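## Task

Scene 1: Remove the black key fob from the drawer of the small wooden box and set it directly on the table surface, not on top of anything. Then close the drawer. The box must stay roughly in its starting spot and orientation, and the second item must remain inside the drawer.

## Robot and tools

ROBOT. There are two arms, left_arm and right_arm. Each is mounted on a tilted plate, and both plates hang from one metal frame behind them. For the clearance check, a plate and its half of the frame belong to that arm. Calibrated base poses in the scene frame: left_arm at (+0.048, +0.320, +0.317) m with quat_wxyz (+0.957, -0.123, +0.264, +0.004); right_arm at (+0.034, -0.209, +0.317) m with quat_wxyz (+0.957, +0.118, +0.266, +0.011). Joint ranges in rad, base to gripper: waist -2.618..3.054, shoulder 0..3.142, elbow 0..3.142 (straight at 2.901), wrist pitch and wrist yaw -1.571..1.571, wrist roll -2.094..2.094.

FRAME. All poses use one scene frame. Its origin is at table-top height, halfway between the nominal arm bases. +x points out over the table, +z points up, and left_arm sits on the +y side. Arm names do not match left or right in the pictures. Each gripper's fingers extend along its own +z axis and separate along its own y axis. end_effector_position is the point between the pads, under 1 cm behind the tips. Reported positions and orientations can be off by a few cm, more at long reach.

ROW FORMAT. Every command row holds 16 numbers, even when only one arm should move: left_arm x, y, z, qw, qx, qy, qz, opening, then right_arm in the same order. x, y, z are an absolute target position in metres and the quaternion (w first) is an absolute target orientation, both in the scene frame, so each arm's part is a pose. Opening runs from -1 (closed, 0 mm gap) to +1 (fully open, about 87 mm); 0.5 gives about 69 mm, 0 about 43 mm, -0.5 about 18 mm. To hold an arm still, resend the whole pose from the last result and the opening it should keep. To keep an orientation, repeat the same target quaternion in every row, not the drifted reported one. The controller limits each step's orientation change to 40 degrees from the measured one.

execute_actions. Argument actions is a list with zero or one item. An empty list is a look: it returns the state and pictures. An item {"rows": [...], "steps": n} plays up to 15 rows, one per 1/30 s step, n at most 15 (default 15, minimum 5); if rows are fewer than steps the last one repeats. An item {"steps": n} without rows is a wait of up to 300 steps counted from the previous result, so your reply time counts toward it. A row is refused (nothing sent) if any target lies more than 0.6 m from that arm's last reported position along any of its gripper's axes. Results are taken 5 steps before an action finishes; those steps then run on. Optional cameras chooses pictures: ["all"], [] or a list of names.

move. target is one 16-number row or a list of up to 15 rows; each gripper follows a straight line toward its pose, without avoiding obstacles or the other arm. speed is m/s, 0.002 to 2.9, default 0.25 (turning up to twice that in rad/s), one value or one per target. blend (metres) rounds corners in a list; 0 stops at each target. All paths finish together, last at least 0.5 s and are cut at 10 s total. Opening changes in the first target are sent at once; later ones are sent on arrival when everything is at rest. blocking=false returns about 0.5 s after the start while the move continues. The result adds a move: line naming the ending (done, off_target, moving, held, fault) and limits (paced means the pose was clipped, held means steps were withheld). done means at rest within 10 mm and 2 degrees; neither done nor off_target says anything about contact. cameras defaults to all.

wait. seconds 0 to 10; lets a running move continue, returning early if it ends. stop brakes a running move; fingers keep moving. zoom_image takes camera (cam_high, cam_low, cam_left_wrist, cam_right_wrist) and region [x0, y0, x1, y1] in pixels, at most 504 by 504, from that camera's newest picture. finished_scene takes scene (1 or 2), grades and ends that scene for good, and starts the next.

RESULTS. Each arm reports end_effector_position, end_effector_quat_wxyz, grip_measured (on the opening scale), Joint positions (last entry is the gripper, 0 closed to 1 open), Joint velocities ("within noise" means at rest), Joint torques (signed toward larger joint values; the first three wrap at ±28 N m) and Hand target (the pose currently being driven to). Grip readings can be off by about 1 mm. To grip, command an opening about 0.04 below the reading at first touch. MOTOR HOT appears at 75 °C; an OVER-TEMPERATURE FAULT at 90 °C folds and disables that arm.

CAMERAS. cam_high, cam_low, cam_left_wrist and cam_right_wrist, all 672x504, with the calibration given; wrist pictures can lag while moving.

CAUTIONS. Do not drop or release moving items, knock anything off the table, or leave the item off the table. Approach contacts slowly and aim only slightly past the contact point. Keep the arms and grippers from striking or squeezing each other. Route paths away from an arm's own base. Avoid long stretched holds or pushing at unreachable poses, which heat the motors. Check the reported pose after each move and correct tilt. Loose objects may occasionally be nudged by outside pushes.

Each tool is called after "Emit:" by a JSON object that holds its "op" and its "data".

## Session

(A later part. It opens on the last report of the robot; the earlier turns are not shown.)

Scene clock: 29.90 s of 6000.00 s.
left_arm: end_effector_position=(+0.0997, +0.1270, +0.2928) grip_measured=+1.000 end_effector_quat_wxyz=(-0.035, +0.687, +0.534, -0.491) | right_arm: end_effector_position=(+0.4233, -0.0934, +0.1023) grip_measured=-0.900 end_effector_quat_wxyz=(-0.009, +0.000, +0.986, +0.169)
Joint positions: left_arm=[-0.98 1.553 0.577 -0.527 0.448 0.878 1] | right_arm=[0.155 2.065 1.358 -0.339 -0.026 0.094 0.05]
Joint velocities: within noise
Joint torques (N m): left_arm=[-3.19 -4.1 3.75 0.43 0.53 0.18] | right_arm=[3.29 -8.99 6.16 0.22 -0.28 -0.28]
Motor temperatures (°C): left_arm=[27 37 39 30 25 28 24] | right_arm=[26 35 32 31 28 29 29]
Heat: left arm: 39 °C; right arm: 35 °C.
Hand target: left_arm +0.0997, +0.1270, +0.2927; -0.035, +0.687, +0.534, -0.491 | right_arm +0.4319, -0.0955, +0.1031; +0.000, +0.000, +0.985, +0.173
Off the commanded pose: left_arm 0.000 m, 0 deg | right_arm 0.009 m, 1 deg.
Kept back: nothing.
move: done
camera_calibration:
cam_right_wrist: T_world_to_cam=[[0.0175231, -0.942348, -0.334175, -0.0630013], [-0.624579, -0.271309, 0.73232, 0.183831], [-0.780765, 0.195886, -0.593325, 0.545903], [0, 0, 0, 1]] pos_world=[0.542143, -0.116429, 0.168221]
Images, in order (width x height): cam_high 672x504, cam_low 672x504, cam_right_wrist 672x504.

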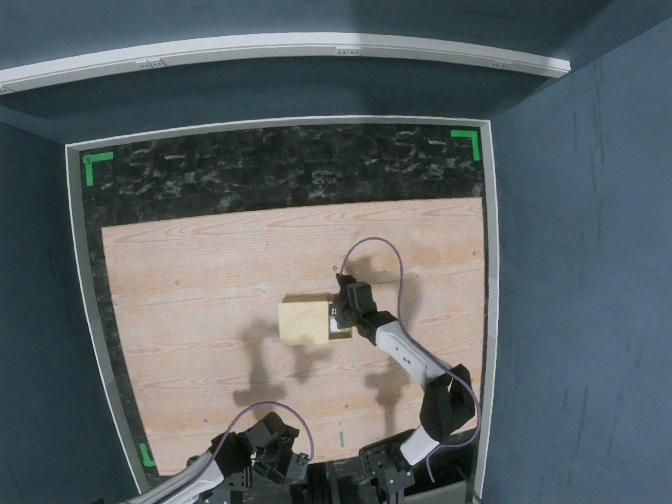

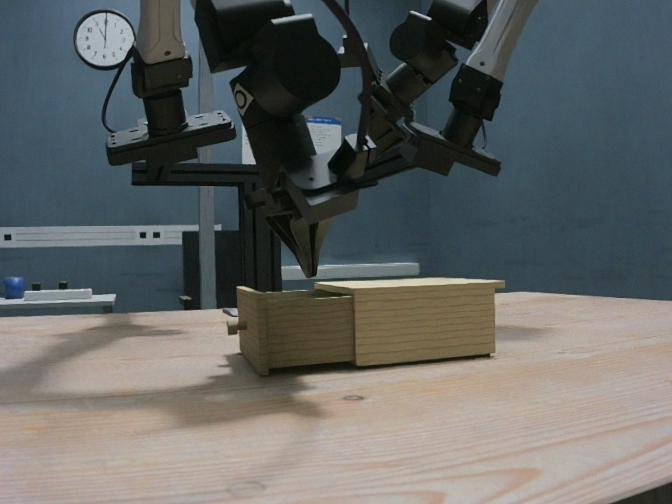

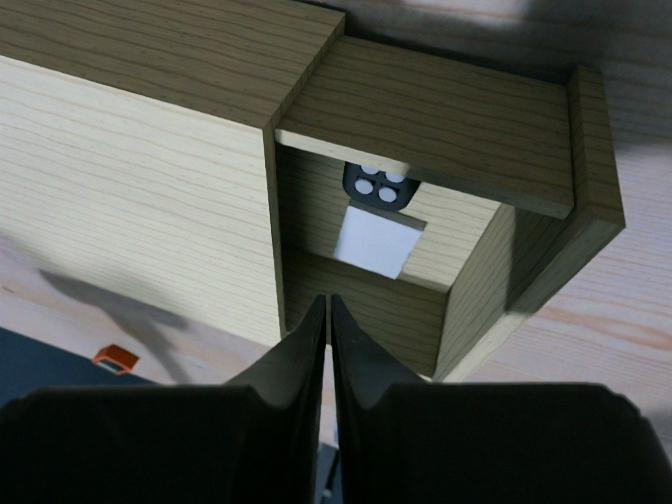

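Emit:
{"op": "move", "data": {"target": [[0.0997, 0.1270, 0.2928, -0.035, 0.687, 0.534, -0.491, 1, 0.439, -0.0775, 0.055, 0, 0, 0.9848, 0.1736, -0.9]], "speed": [0.1], "cameras": ["cam_high", "cam_low", "cam_right_wrist"]}}

Emit:
{"op": "zoom_image", "data": {"camera": "cam_low", "region": [200, 150, 530, 390]}}

Emit:
{"op": "zoom_image", "data": {"camera": "cam_right_wrist", "region": [150, 80, 550, 400]}}

Scene clock: 31.53 s of 6000.00 s.
left_arm: end_effector_position=(+0.0997, +0.1270, +0.2928) grip_measured=+1.000 end_effector_quat_wxyz=(-0.035, +0.687, +0.534, -0.491) | right_arm: end_effector_position=(+0.4322, -0.0784, +0.0605) grip_measured=-0.900 end_effector_quat_wxyz=(-0.010, +0.000, +0.985, +0.170)
Joint positions: left_arm=[-0.98 1.553 0.577 -0.527 0.448 0.878 1] | right_arm=[0.155 2.229 1.476 -0.296 -0.029 0.094 0.05]
Joint velocities: within noise
Joint torques (N m): left_arm=[-3.19 -4.08 3.77 0.43 0.53 0.18] | right_arm=[4.07 -8.13 5.81 0.39 -0.28 -0.23]
Motor temperatures (°C): left_arm=[27 37 39 30 25 28 24] | right_arm=[26 35 32 31 28 29 29]
Heat: left arm: 39 °C; right arm: 35 °C.
Hand target: left_arm +0.0997, +0.1270, +0.2927; -0.035, +0.687, +0.534, -0.491 | right_arm +0.4388, -0.0777, +0.0552; +0.000, +0.000, +0.985, +0.173
Off the commanded pose: left_arm 0.000 m, 0 deg | right_arm 0.009 m, 1 deg.
Kept back: nothing.
move: done
camera_calibration:
cam_right_wrist: T_world_to_cam=[[0.0178243, -0.941335, -0.337004, -0.0628581], [-0.623495, -0.273959, 0.732257, 0.223447], [-0.781624, 0.197068, -0.591801, 0.525575], [0, 0, 0, 1]] pos_world=[0.55124, -0.101529, 0.126231]
Images, in order (width x height): cam_high 672x504, cam_low 672x504, cam_right_wrist 672x504.

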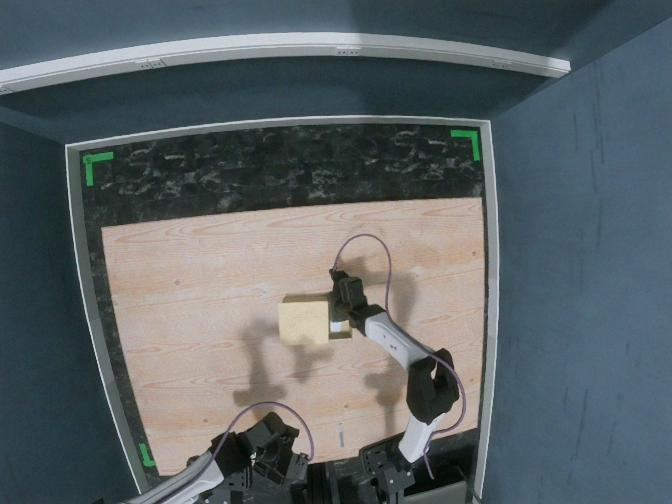

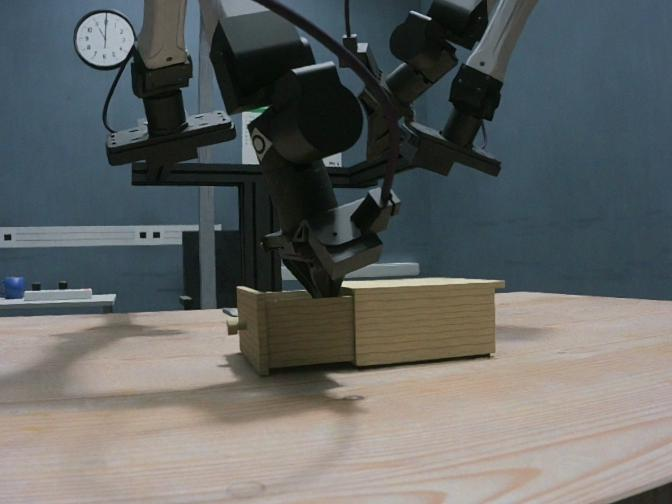

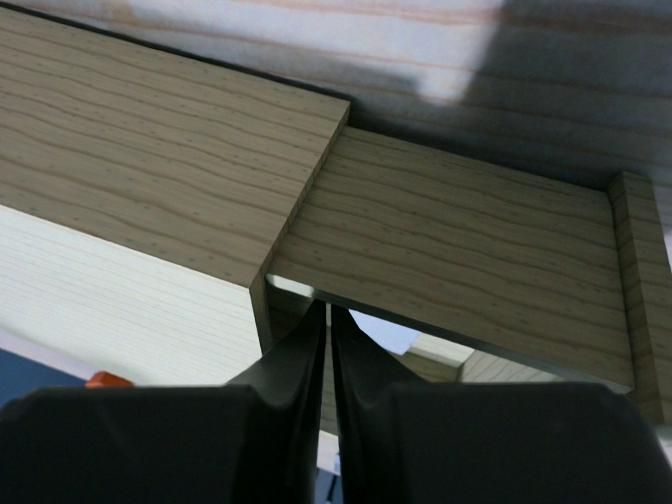

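Scaled by 1.527 from the camera's 672x504 image, which has a finer 960x720 frame.

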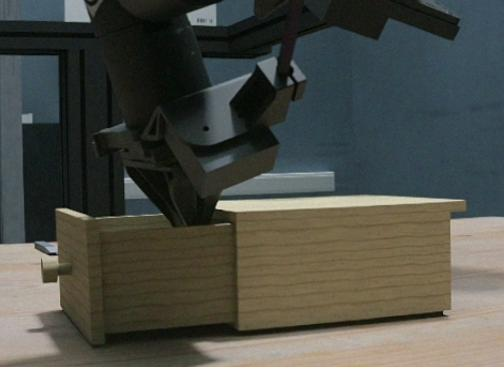

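Scaled by 1.260 from the camera's 672x504 image, which has a finer 960x720 frame.

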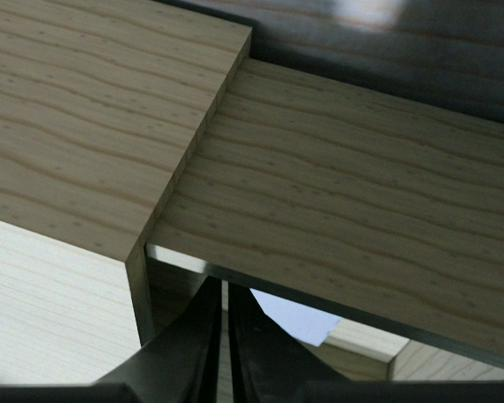

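Emit:
{"op": "move", "data": {"target": [[0.0997, 0.1270, 0.2928, -0.035, 0.687, 0.534, -0.491, 1, 0.436, -0.081, 0.063, 0.1704, 0.0331, 0.9667, 0.1879, -0.9]], "speed": [0.2], "cameras": ["cam_high", "cam_low", "cam_right_wrist"]}}

Emit:
{"op": "zoom_image", "data": {"camera": "cam_low", "region": [200, 150, 530, 390]}}

Emit:
{"op": "zoom_image", "data": {"camera": "cam_right_wrist", "region": [150, 80, 550, 400]}}

Scene clock: 35.70 s of 6000.00 s.
left_arm: end_effector_position=(+0.0997, +0.1270, +0.2928) grip_measured=+1.000 end_effector_quat_wxyz=(-0.035, +0.687, +0.534, -0.491) | right_arm: end_effector_position=(+0.4154, -0.0761, +0.0508) grip_measured=-0.900 end_effector_quat_wxyz=(+0.141, +0.022, +0.972, +0.184)
Joint positions: left_arm=[-0.98 1.553 0.577 -0.527 0.448 0.878 1] | right_arm=[0.155 2.137 1.027 0.369 -0.033 0.095 0.05]
Joint velocities: within noise
Joint torques (N m): left_arm=[-3.19 -4.14 3.74 0.42 0.54 0.18] | right_arm=[3.06 -11.21 2.47 0.98 -0.28 -0.09]
Motor temperatures (°C): left_arm=[27 37 39 30 25 28 24] | right_arm=[26 36 32 31 28 29 29]
Heat: left arm: 39 °C; right arm: 36 °C.
Hand target: left_arm +0.0997, +0.1270, +0.2927; -0.035, +0.687, +0.534, -0.491 | right_arm +0.4357, -0.0811, +0.0630; +0.170, +0.033, +0.967, +0.188
Off the commanded pose: left_arm 0.000 m, 0 deg | right_arm 0.024 m, 4 deg.
Kept back: nothing.
move: off_target (right_arm)
camera_calibration:
cam_right_wrist: T_world_to_cam=[[0.0293719, -0.932505, -0.359961, -0.0666689], [-0.829762, -0.223542, 0.511395, 0.321344], [-0.557345, 0.283661, -0.780323, 0.429268], [0, 0, 0, 1]] pos_world=[0.507847, -0.112102, 0.146635]
Images, in order (width x height): cam_high 672x504, cam_low 672x504, cam_right_wrist 672x504.

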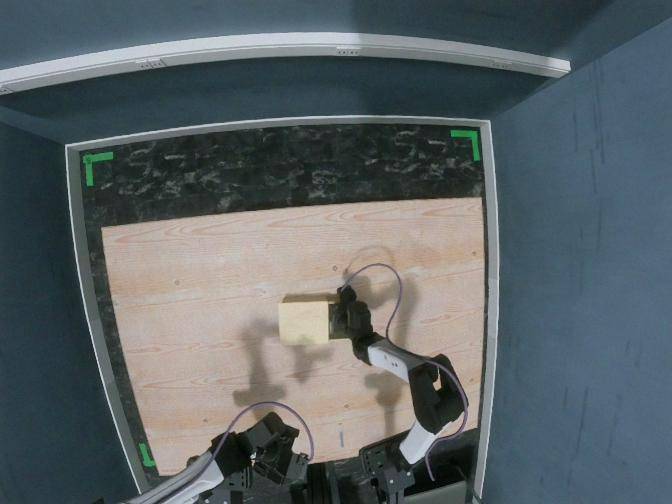

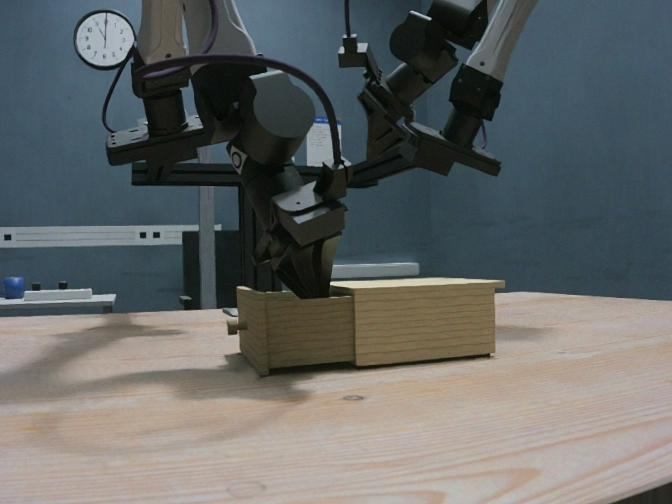

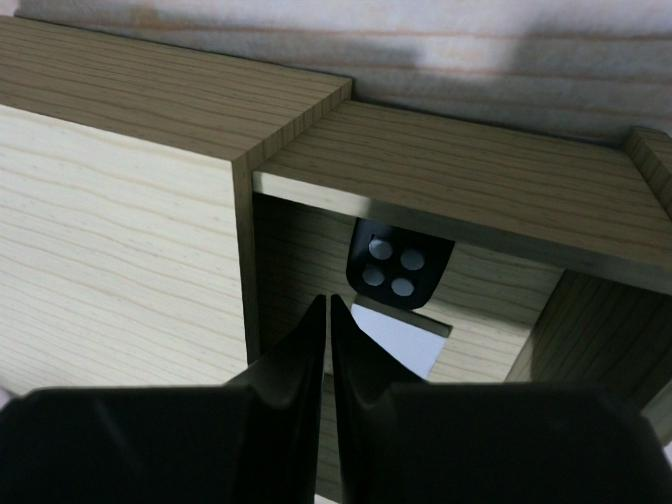

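Scaled by 1.527 from the camera's 672x504 image, which has a finer 960x720 frame.

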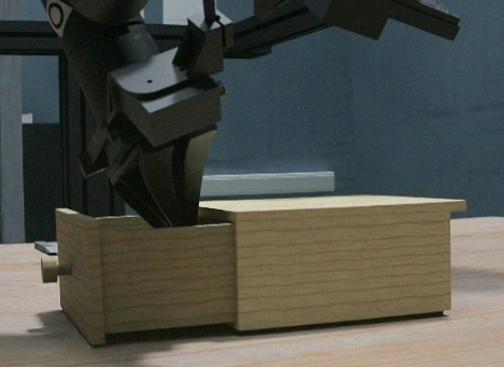

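Scaled by 1.260 from the camera's 672x504 image, which has a finer 960x720 frame.

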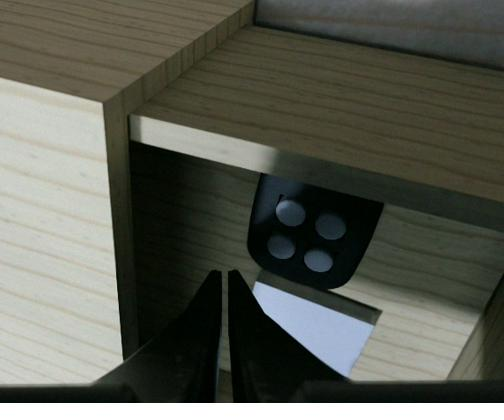

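Emit:
{"op": "move", "data": {"target": [[0.0997, 0.1270, 0.2928, -0.035, 0.687, 0.534, -0.491, 1, 0.446, -0.074, 0.048, 0.1704, 0.0331, 0.9667, 0.1879, -0.9]], "speed": [0.1], "cameras": ["cam_low", "cam_right_wrist"]}}

Emit:
{"op": "zoom_image", "data": {"camera": "cam_low", "region": [200, 150, 530, 390]}}

Emit:
{"op": "zoom_image", "data": {"camera": "cam_right_wrist", "region": [150, 80, 550, 400]}}

Scene clock: 37.60 s of 6000.00 s.
left_arm: end_effector_position=(+0.0997, +0.1270, +0.2928) grip_measured=+1.000 end_effector_quat_wxyz=(-0.035, +0.687, +0.534, -0.491) | right_arm: end_effector_position=(+0.4440, -0.0740, +0.0530) grip_measured=-0.900 end_effector_quat_wxyz=(+0.169, +0.027, +0.968, +0.186)
Joint positions: left_arm=[-0.98 1.553 0.577 -0.527 0.448 0.878 1] | right_arm=[0.155 2.151 1.094 0.373 -0.033 0.098 0.05]
Joint velocities: within noise
Joint torques (N m): left_arm=[-3.18 -4.08 3.74 0.43 0.53 0.18] | right_arm=[3.62 -7.05 3.99 0.93 -0.28 -0.06]
Motor temperatures (°C): left_arm=[27 37 39 30 25 28 24] | right_arm=[26 36 32 31 28 29 29]
Heat: left arm: 39 °C; right arm: 36 °C.
Hand target: left_arm +0.0997, +0.1270, +0.2927; -0.035, +0.687, +0.534, -0.491 | right_arm +0.4458, -0.0741, +0.0480; +0.170, +0.033, +0.967, +0.188
Off the commanded pose: left_arm 0.000 m, 0 deg | right_arm 0.005 m, 1 deg.
Kept back: nothing.
move: done
camera_calibration:
cam_right_wrist: T_world_to_cam=[[0.0300239, -0.930888, -0.364069, -0.0647227], [-0.859731, -0.209843, 0.465649, 0.361198], [-0.509864, 0.29902, -0.806614, 0.42761], [0, 0, 0, 1]] pos_world=[0.530499, -0.112319, 0.153161]
Images, in order (width x height): cam_low 672x504, cam_right_wrist 672x504.

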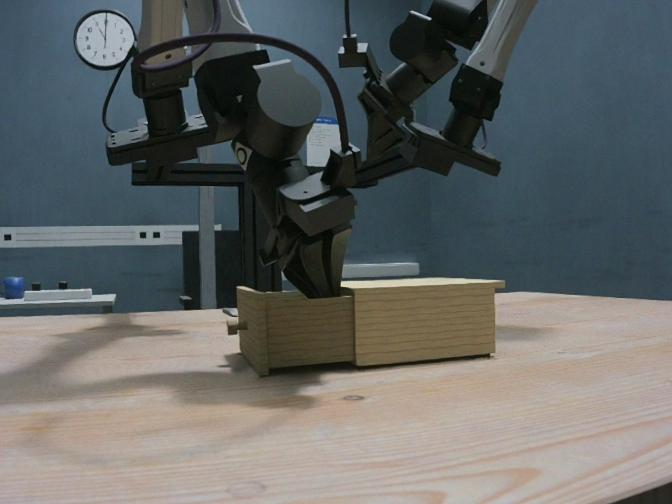

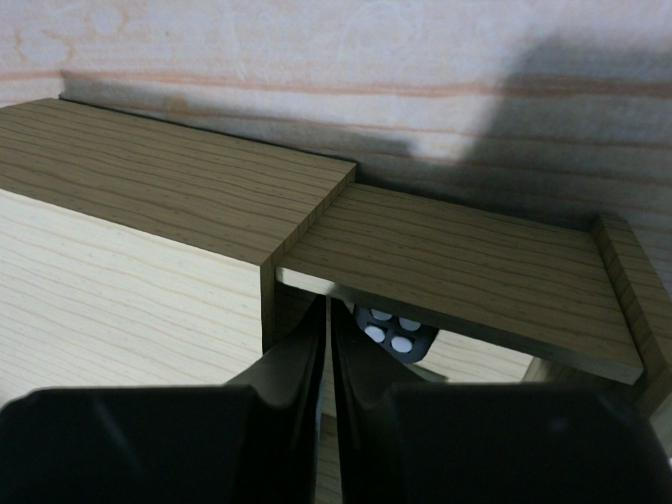

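Scaled by 1.527 from the camera's 672x504 image, which has a finer 960x720 frame.

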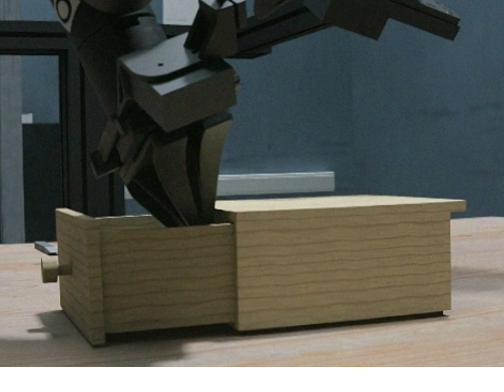

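Scaled by 1.260 from the camera's 672x504 image, which has a finer 960x720 frame.

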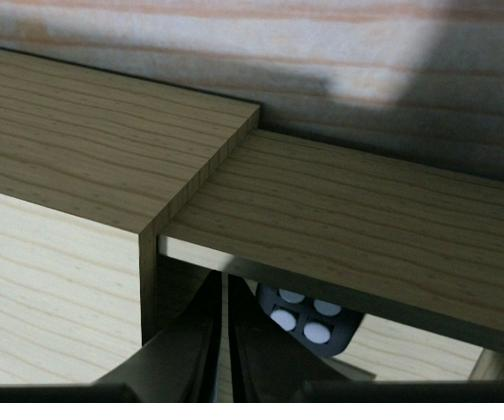

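Emit:
{"op": "move", "data": {"target": [[0.0997, 0.1270, 0.2928, -0.035, 0.687, 0.534, -0.491, 1, 0.430, -0.072, 0.040, 0.1704, 0.0331, 0.9667, 0.1879, -0.9], [0.0997, 0.1270, 0.2928, -0.035, 0.687, 0.534, -0.491, 1, 0.430, -0.068, 0.027, 0.1704, 0.0331, 0.9667, 0.1879, -0.9]], "speed": [0.08, 0.06], "cameras": ["cam_low", "cam_right_wrist", "cam_high"]}}

Emit:
{"op": "zoom_image", "data": {"camera": "cam_low", "region": [200, 150, 530, 390]}}

Emit:
{"op": "zoom_image", "data": {"camera": "cam_right_wrist", "region": [150, 80, 550, 400]}}

Scene clock: 39.10 s of 6000.00 s.
left_arm: end_effector_position=(+0.0997, +0.1270, +0.2928) grip_measured=+1.000 end_effector_quat_wxyz=(-0.035, +0.687, +0.534, -0.491) | right_arm: end_effector_position=(+0.4248, -0.0685, +0.0307) grip_measured=-0.900 end_effector_quat_wxyz=(+0.162, +0.027, +0.969, +0.186)
Joint positions: left_arm=[-0.98 1.553 0.577 -0.527 0.448 0.878 1] | right_arm=[0.155 2.226 1.072 0.458 -0.033 0.099 0.05]
Joint velocities: within noise
Joint torques (N m): left_arm=[-3.18 -4.11 3.81 0.42 0.54 0.17] | right_arm=[3.78 -6.97 3.36 1.03 -0.25 -0.08]
Motor temperatures (°C): left_arm=[27 37 39 30 25 28 24] | right_arm=[26 36 32 31 28 29 29]
Heat: left arm: 39 °C; right arm: 36 °C.
Hand target: left_arm +0.0997, +0.1270, +0.2927; -0.035, +0.687, +0.534, -0.491 | right_arm +0.4298, -0.0682, +0.0271; +0.170, +0.033, +0.967, +0.188
Off the commanded pose: left_arm 0.000 m, 0 deg | right_arm 0.006 m, 1 deg.
Kept back: nothing.
move: done
camera_calibration:
cam_right_wrist: T_world_to_cam=[[0.0281923, -0.93109, -0.363698, -0.0664002], [-0.853306, -0.211926, 0.476399, 0.353085], [-0.520647, 0.296915, -0.80048, 0.402585], [0, 0, 0, 1]] pos_world=[0.512767, -0.10653, 0.129903]
Images, in order (width x height): cam_high 672x504, cam_low 672x504, cam_right_wrist 672x504.

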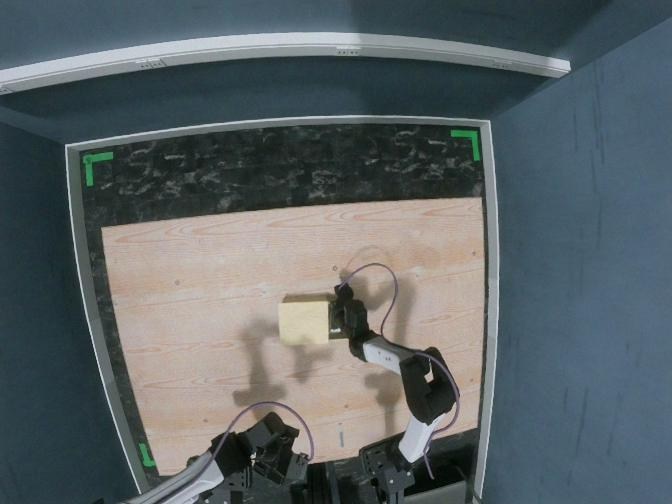

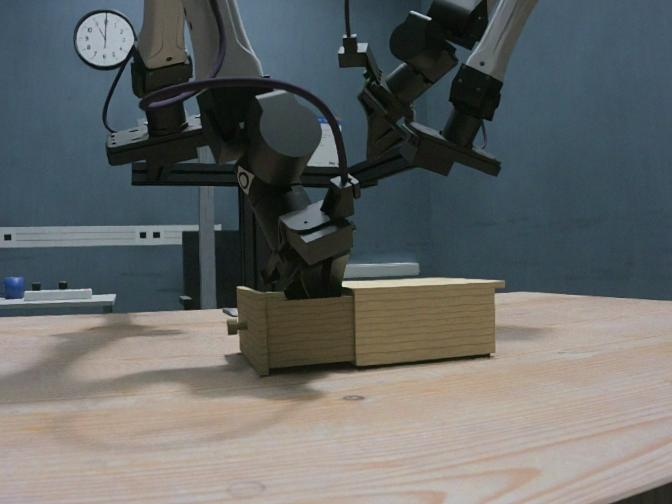

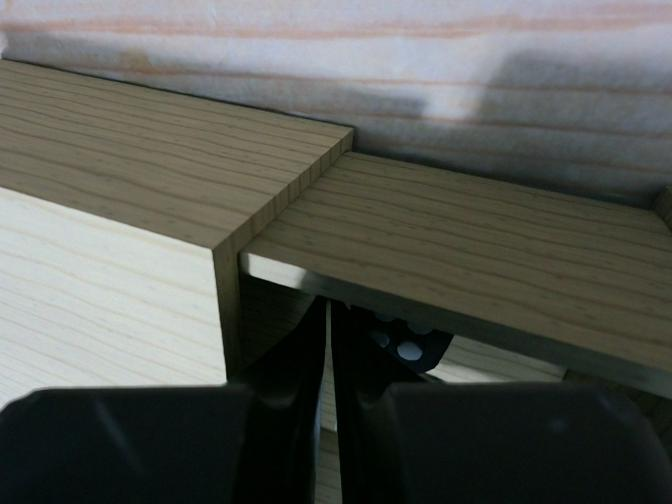

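Scaled by 1.527 from the camera's 672x504 image, which has a finer 960x720 frame.

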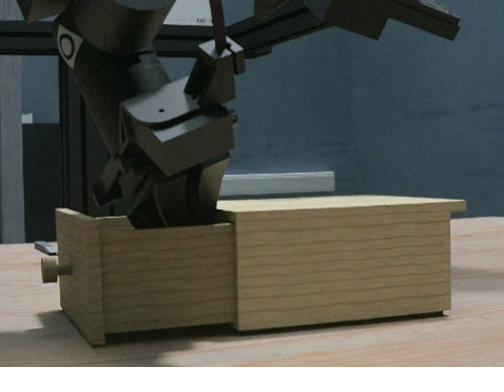

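Scaled by 1.260 from the camera's 672x504 image, which has a finer 960x720 frame.

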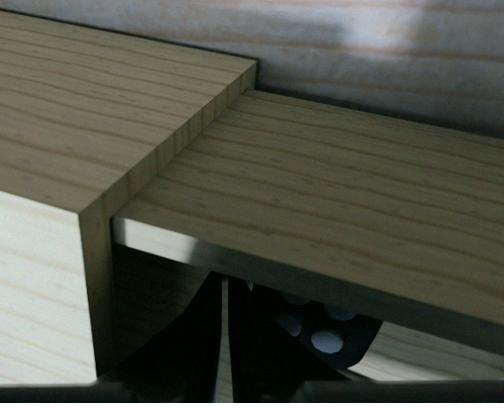

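Emit:
{"op": "move", "data": {"target": [[0.0997, 0.1270, 0.2928, -0.035, 0.687, 0.534, -0.491, 1, 0.431, -0.085, 0.027, 0.1704, 0.0331, 0.9667, 0.1879, -0.9]], "speed": [0.05], "cameras": ["cam_low", "cam_right_wrist", "cam_high"]}}

Emit:
{"op": "zoom_image", "data": {"camera": "cam_right_wrist", "region": [150, 80, 550, 400]}}

Scene clock: 40.13 s of 6000.00 s.
left_arm: end_effector_position=(+0.0997, +0.1270, +0.2928) grip_measured=+1.000 end_effector_quat_wxyz=(-0.035, +0.687, +0.534, -0.491) | right_arm: end_effector_position=(+0.4255, -0.0746, +0.0292) grip_measured=-0.900 end_effector_quat_wxyz=(+0.161, +0.033, +0.966, +0.199)
Joint positions: left_arm=[-0.98 1.553 0.577 -0.527 0.448 0.878 1] | right_arm=[0.126 2.226 1.072 0.458 -0.08 0.098 0.05]
Joint velocities: within noise
Joint torques (N m): left_arm=[-3.22 -4.07 3.77 0.43 0.53 0.18] | right_arm=[2.29 -8.4 2.15 0.95 -0.11 -0.31]
Motor temperatures (°C): left_arm=[27 37 39 30 25 28 24] | right_arm=[26 36 32 31 28 29 29]
Heat: left arm: 39 °C; right arm: 36 °C.
Hand target: left_arm +0.0997, +0.1270, +0.2927; -0.035, +0.687, +0.534, -0.491 | right_arm +0.4308, -0.0850, +0.0271; +0.170, +0.033, +0.967, +0.188
Off the commanded pose: left_arm 0.000 m, 0 deg | right_arm 0.012 m, 2 deg.
Kept back: nothing.
move: off_target (right_arm)
camera_calibration:
cam_right_wrist: T_world_to_cam=[[0.0198625, -0.920214, -0.390912, -0.0673857], [-0.852831, -0.219655, 0.473741, 0.352392], [-0.521809, 0.323972, -0.78915, 0.405714], [0, 0, 0, 1]] pos_world=[0.513575, -0.116045, 0.126885]
Images, in order (width x height): cam_high 672x504, cam_low 672x504, cam_right_wrist 672x504.

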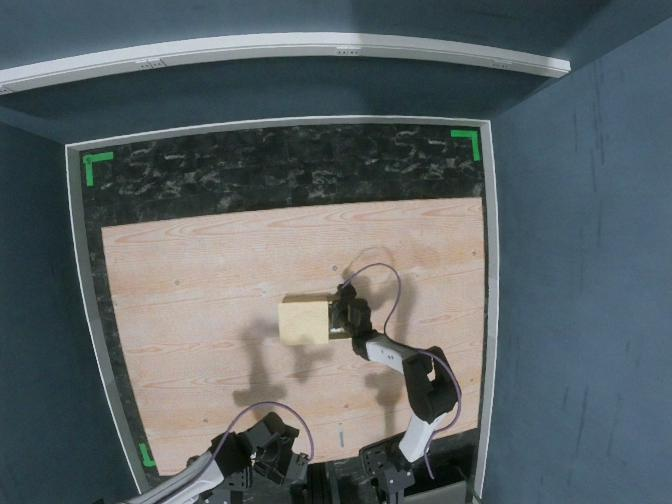

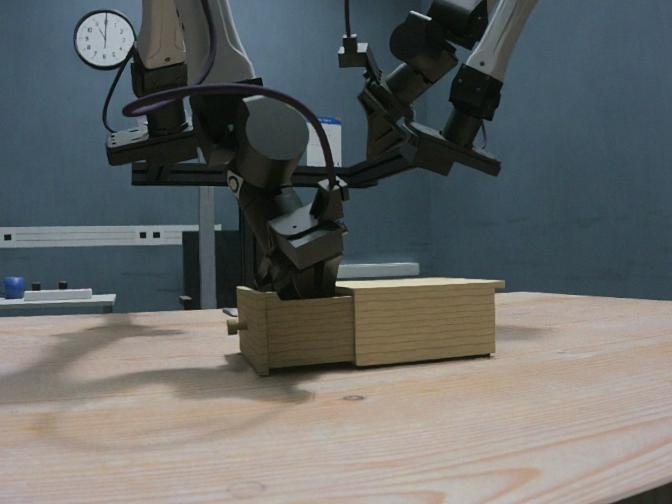

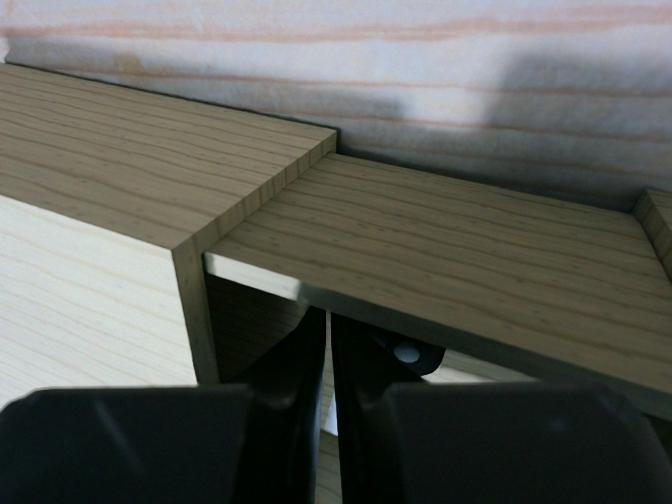

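Scaled by 1.260 from the camera's 672x504 image, which has a finer 960x720 frame.

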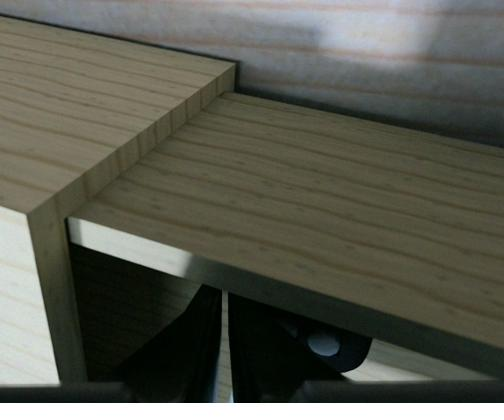

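Emit:
{"op": "move", "data": {"target": [[0.0997, 0.1270, 0.2928, -0.035, 0.687, 0.534, -0.491, 1, 0.431, -0.096, 0.029, 0.1704, 0.0331, 0.9667, 0.1879, -0.9]], "speed": [0.05], "cameras": ["cam_low", "cam_right_wrist", "cam_high"]}}

Emit:
{"op": "zoom_image", "data": {"camera": "cam_right_wrist", "region": [150, 80, 550, 400]}}

Scene clock: 41.17 s of 6000.00 s.
left_arm: end_effector_position=(+0.0997, +0.1270, +0.2928) grip_measured=+1.000 end_effector_quat_wxyz=(-0.035, +0.687, +0.534, -0.491) | right_arm: end_effector_position=(+0.4251, -0.0782, +0.0286) grip_measured=-0.900 end_effector_quat_wxyz=(+0.160, +0.033, +0.964, +0.211)
Joint positions: left_arm=[-0.98 1.553 0.577 -0.527 0.448 0.878 1] | right_arm=[0.105 2.226 1.07 0.46 -0.12 0.088 0.05]
Joint velocities: within noise
Joint torques (N m): left_arm=[-3.22 -4.08 3.77 0.42 0.54 0.18] | right_arm=[2.06 -10.06 1.02 0.84 0.09 -0.37]
Motor temperatures (°C): left_arm=[27 37 39 30 25 28 24] | right_arm=[26 36 32 31 28 29 29]
Heat: left arm: 39 °C; right arm: 36 °C.
Hand target: left_arm +0.0997, +0.1270, +0.2927; -0.035, +0.687, +0.534, -0.491 | right_arm +0.4307, -0.0958, +0.0289; +0.170, +0.033, +0.967, +0.188
Off the commanded pose: left_arm 0.000 m, 0 deg | right_arm 0.019 m, 3 deg.
Kept back: nothing.
move: off_target (right_arm)
camera_calibration:
cam_right_wrist: T_world_to_cam=[[0.0247383, -0.910283, -0.413247, -0.0716448], [-0.85203, -0.235421, 0.46757, 0.350127], [-0.522908, 0.340532, -0.781412, 0.407668], [0, 0, 0, 1]] pos_world=[0.513264, -0.121614, 0.125241]
Images, in order (width x height): cam_high 672x504, cam_low 672x504, cam_right_wrist 672x504.

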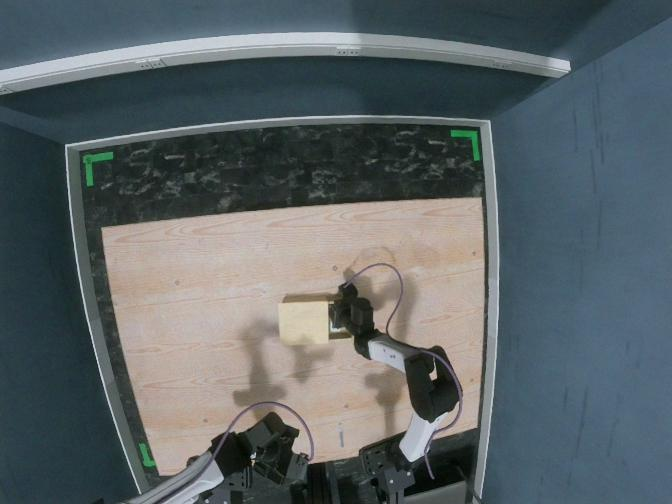

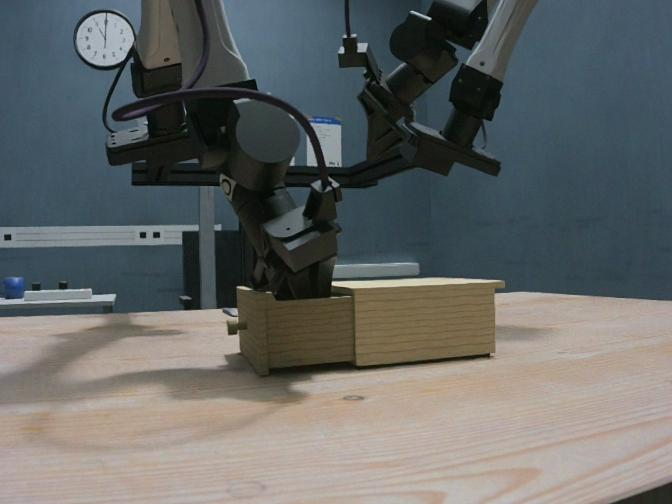

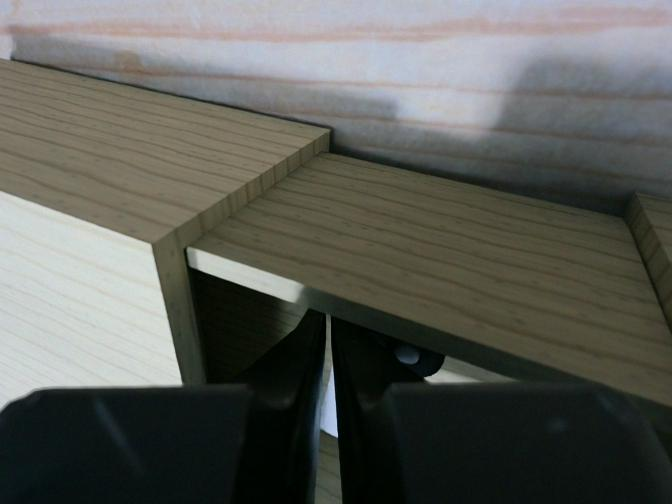

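Scaled by 1.260 from the camera's 672x504 image, which has a finer 960x720 frame.

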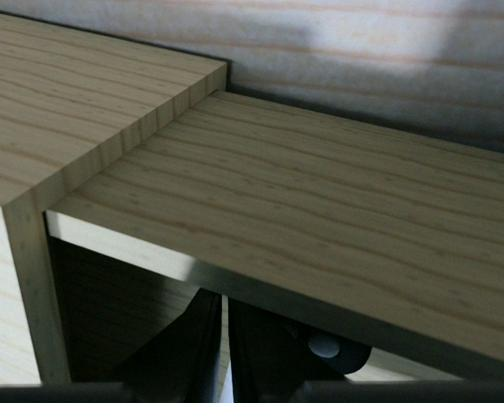

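Emit:
{"op": "move", "data": {"target": [[0.0997, 0.1270, 0.2928, -0.035, 0.687, 0.534, -0.491, 1, 0.431, -0.110, 0.031, 0.1704, 0.0331, 0.9667, 0.1879, -0.9]], "speed": [0.06], "cameras": ["cam_low", "cam_right_wrist", "cam_high"]}}

Emit:
{"op": "zoom_image", "data": {"camera": "cam_right_wrist", "region": [150, 80, 550, 400]}}

Scene clock: 42.57 s of 6000.00 s.
left_arm: end_effector_position=(+0.0997, +0.1270, +0.2928) grip_measured=+1.000 end_effector_quat_wxyz=(-0.035, +0.687, +0.534, -0.491) | right_arm: end_effector_position=(+0.4226, -0.0852, +0.0284) grip_measured=-0.900 end_effector_quat_wxyz=(+0.159, +0.032, +0.963, +0.217)
Joint positions: left_arm=[-0.98 1.553 0.577 -0.527 0.448 0.878 1] | right_arm=[0.083 2.219 1.057 0.463 -0.15 0.074 0.05]
Joint velocities: within noise
Joint torques (N m): left_arm=[-3.25 -4.11 3.78 0.44 0.53 0.18] | right_arm=[0.59 -11.14 0.91 0.7 0.14 -0.53]
Motor temperatures (°C): left_arm=[27 37 39 30 25 28 24] | right_arm=[26 36 32 31 28 29 29]
Heat: left arm: 39 °C; right arm: 36 °C.
Hand target: left_arm +0.0997, +0.1270, +0.2927; -0.035, +0.687, +0.534, -0.491 | right_arm +0.4307, -0.1094, +0.0307; +0.170, +0.033, +0.967, +0.188
Off the commanded pose: left_arm 0.000 m, 0 deg | right_arm 0.026 m, 4 deg.
Kept back: nothing.
move: off_target (right_arm)
camera_calibration:
cam_right_wrist: T_world_to_cam=[[0.0279549, -0.90536, -0.423724, -0.0787034], [-0.850634, -0.244181, 0.465615, 0.345164], [-0.525015, 0.347417, -0.776956, 0.409977], [0, 0, 0, 1]] pos_world=[0.511053, -0.129405, 0.124472]
Images, in order (width x height): cam_high 672x504, cam_low 672x504, cam_right_wrist 672x504.

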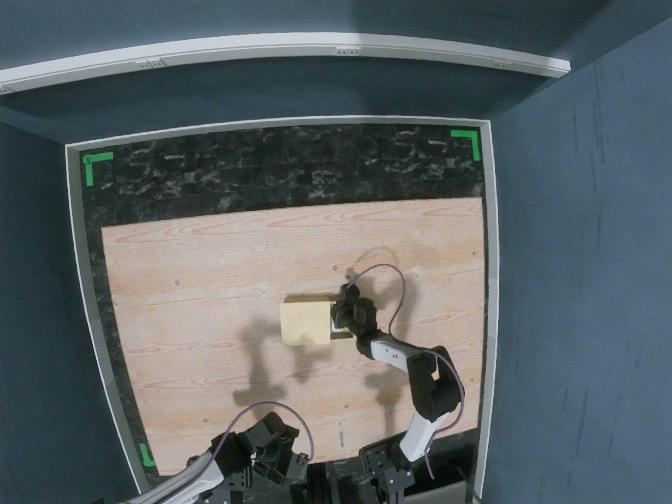

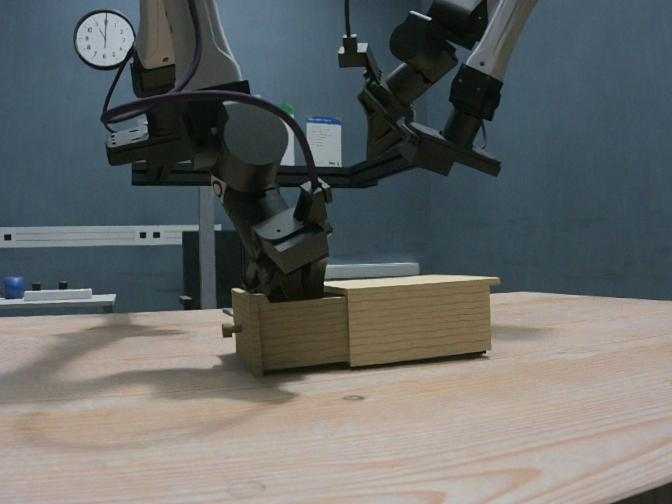

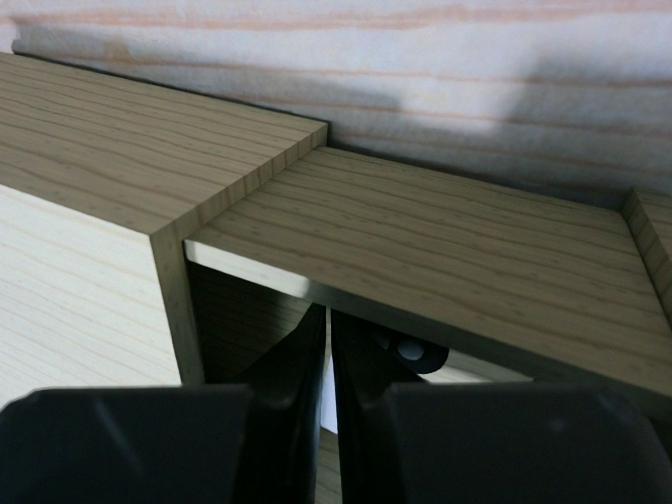

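Scaled by 1.260 from the camera's 672x504 image, which has a finer 960x720 frame.

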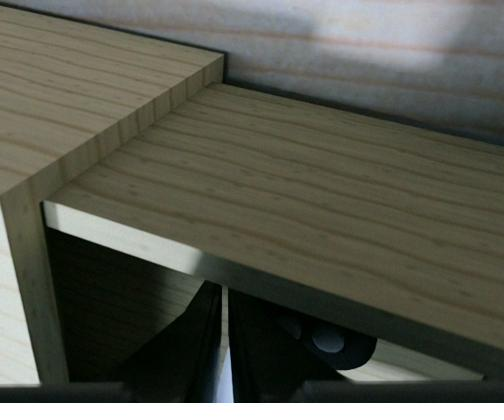

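Emit:
{"op": "move", "data": {"target": [[0.0997, 0.1270, 0.2928, -0.035, 0.687, 0.534, -0.491, 1, 0.425, -0.086, 0.050, 0.1704, 0.0331, 0.9667, 0.1879, -0.9], [0.0997, 0.1270, 0.2928, -0.035, 0.687, 0.534, -0.491, 1, 0.425, -0.100, 0.105, 0.1732, 0.0121, 0.9824, 0.0687, -0.9]], "speed": [0.08, 0.15], "blend": [0.008, 0], "cameras": ["cam_low", "cam_right_wrist", "cam_high"]}}

Emit:
{"op": "zoom_image", "data": {"camera": "cam_right_wrist", "region": [150, 80, 550, 400]}}

Emit:
{"op": "zoom_image", "data": {"camera": "cam_low", "region": [200, 150, 530, 390]}}

Scene clock: 46.93 s of 6000.00 s.
left_arm: end_effector_position=(+0.0997, +0.1270, +0.2928) grip_measured=+1.000 end_effector_quat_wxyz=(-0.035, +0.687, +0.534, -0.491) | right_arm: end_effector_position=(+0.4144, -0.1001, +0.0912) grip_measured=-0.900 end_effector_quat_wxyz=(+0.156, +0.005, +0.985, +0.069)
Joint positions: left_arm=[-0.98 1.553 0.577 -0.527 0.448 0.878 1] | right_arm=[0.245 1.968 0.947 0.279 0.258 0.084 0.05]
Joint velocities: within noise
Joint torques (N m): left_arm=[-3.19 -4.05 3.77 0.43 0.54 0.19] | right_arm=[5.19 -11.07 2.71 0.73 0.08 -0.03]
Motor temperatures (°C): left_arm=[27 37 39 30 25 28 24] | right_arm=[26 37 32 31 28 29 29]
Heat: left arm: 39 °C; right arm: 37 °C.
Hand target: left_arm +0.0997, +0.1270, +0.2927; -0.035, +0.687, +0.534, -0.491 | right_arm +0.4248, -0.0999, +0.1045; +0.173, +0.012, +0.982, +0.069
Off the commanded pose: left_arm 0.000 m, 0 deg | right_arm 0.017 m, 2 deg.
Kept back: nothing.
move: off_target (right_arm)
camera_calibration:
cam_right_wrist: T_world_to_cam=[[0.0317515, -0.99063, -0.132831, -0.102032], [-0.84439, -0.0976943, 0.526746, 0.311734], [-0.534787, 0.0954362, -0.83958, 0.444197], [0, 0, 0, 1]] pos_world=[0.504016, -0.113013, 0.195181]
Images, in order (width x height): cam_high 672x504, cam_low 672x504, cam_right_wrist 672x504.

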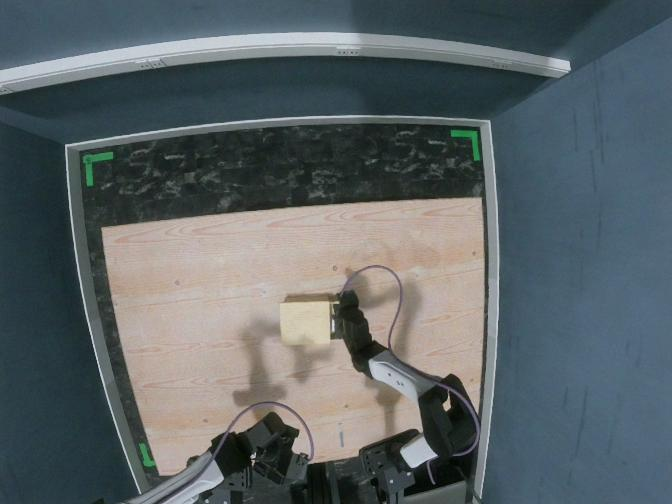

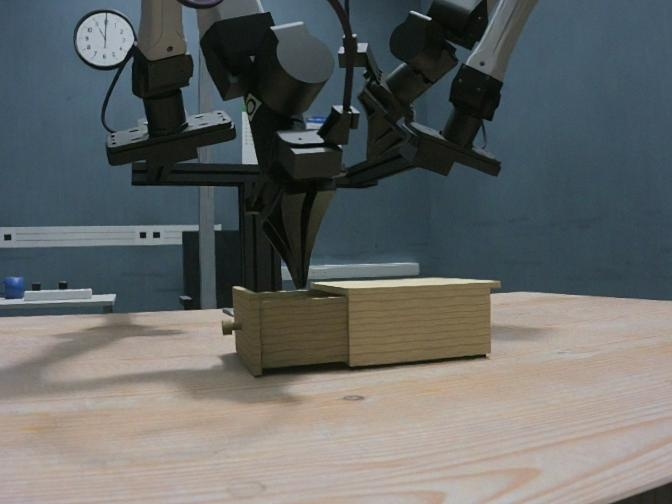

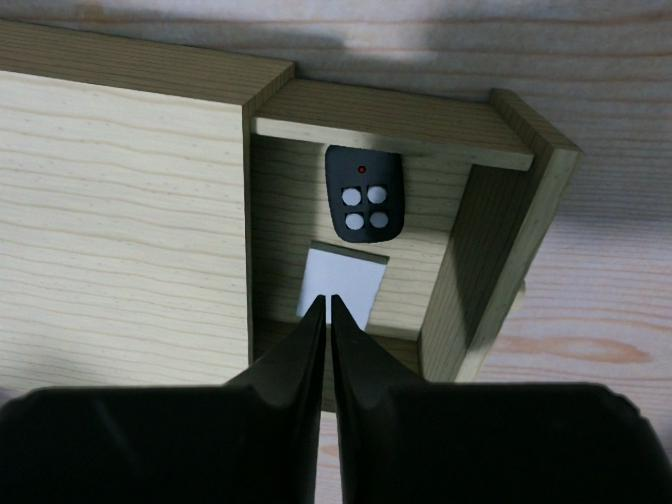

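Scaled by 1.260 from the camera's 672x504 image, which has a finer 960x720 frame.

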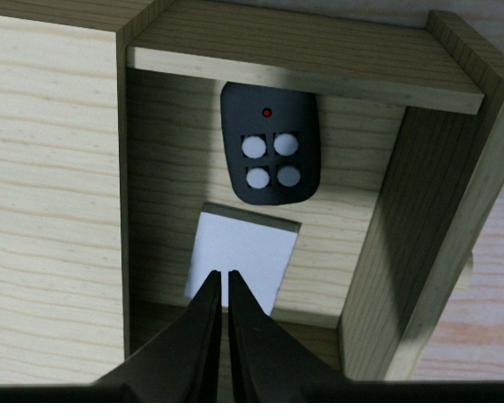

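Scaled by 1.527 from the camera's 672x504 image, which has a finer 960x720 frame.

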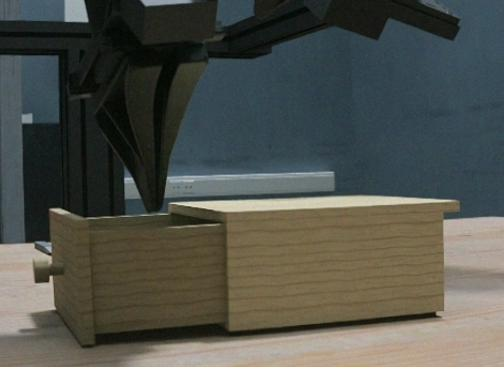

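Emit:
{"op": "move", "data": {"target": [[0.0997, 0.1270, 0.2928, -0.035, 0.687, 0.534, -0.491, 1, 0.428, -0.108, 0.100, 0.1694, -0.0595, 0.9817, 0.0635, 0.06]], "speed": [0.15], "cameras": ["cam_low", "cam_right_wrist"]}}

Emit:
{"op": "zoom_image", "data": {"camera": "cam_right_wrist", "region": [150, 80, 550, 400]}}

Scene clock: 49.13 s of 6000.00 s.
left_arm: end_effector_position=(+0.0997, +0.1270, +0.2928) grip_measured=+1.000 end_effector_quat_wxyz=(-0.035, +0.687, +0.534, -0.491) | right_arm: end_effector_position=(+0.4117, -0.1052, +0.0905) grip_measured=+0.060 end_effector_quat_wxyz=(+0.151, -0.063, +0.985, +0.060)
Joint positions: left_arm=[-0.98 1.553 0.577 -0.527 0.448 0.878 1] | right_arm=[0.245 1.968 0.955 0.25 0.254 -0.046 0.53]
Joint velocities: within noise
Joint torques (N m): left_arm=[-3.23 -4.1 3.79 0.42 0.53 0.19] | right_arm=[3.45 -10.07 4.57 0.65 -0.17 -0.23]
Motor temperatures (°C): left_arm=[27 37 39 30 25 27 24] | right_arm=[26 37 32 31 28 29 29]
Heat: left arm: 39 °C; right arm: 37 °C.
Hand target: left_arm +0.0997, +0.1270, +0.2927; -0.035, +0.687, +0.534, -0.491 | right_arm +0.4278, -0.1080, +0.1000; +0.169, -0.060, +0.982, +0.063
Off the commanded pose: left_arm 0.000 m, 0 deg | right_arm 0.019 m, 2 deg.
Kept back: nothing.
move: off_target (right_arm)
camera_calibration:
cam_right_wrist: T_world_to_cam=[[0.161419, -0.98226, -0.0954443, -0.162893], [-0.824845, -0.18738, 0.533404, 0.2914], [-0.541825, -0.00737487, -0.840459, 0.43478], [0, 0, 0, 1]] pos_world=[0.502228, -0.102194, 0.194433]
Images, in order (width x height): cam_low 672x504, cam_right_wrist 672x504.

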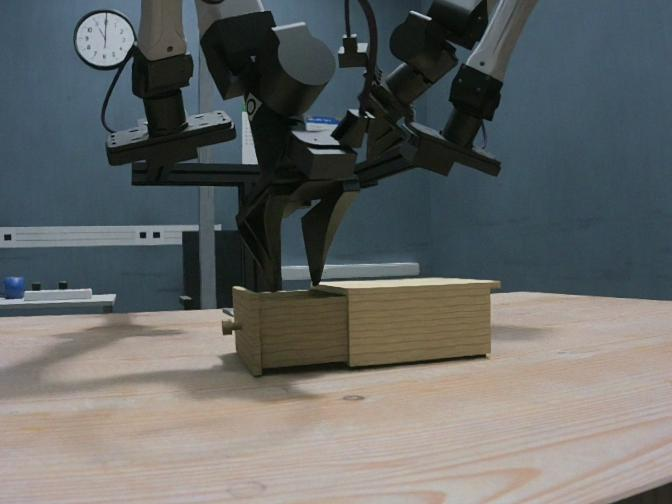

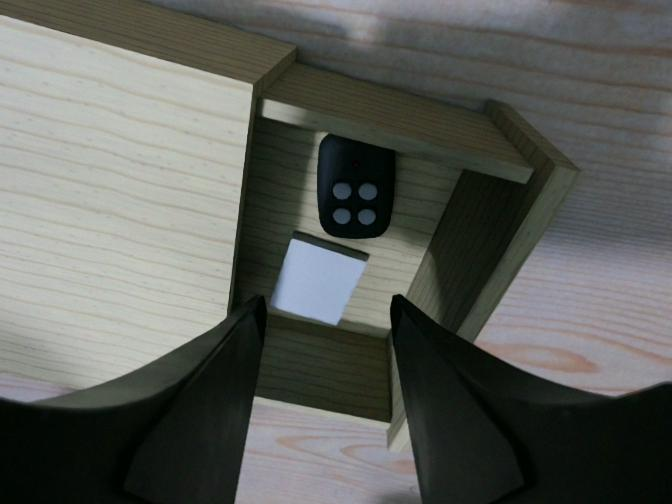

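Scaled by 1.260 from the camera's 672x504 image, which has a finer 960x720 frame.

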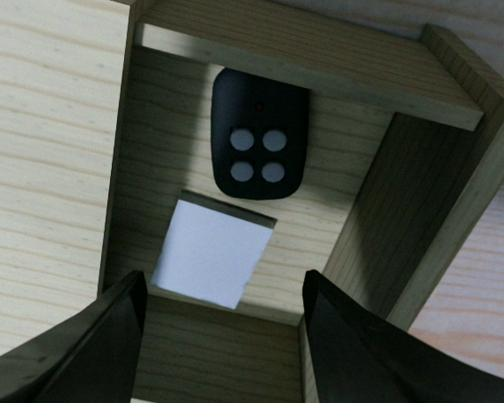

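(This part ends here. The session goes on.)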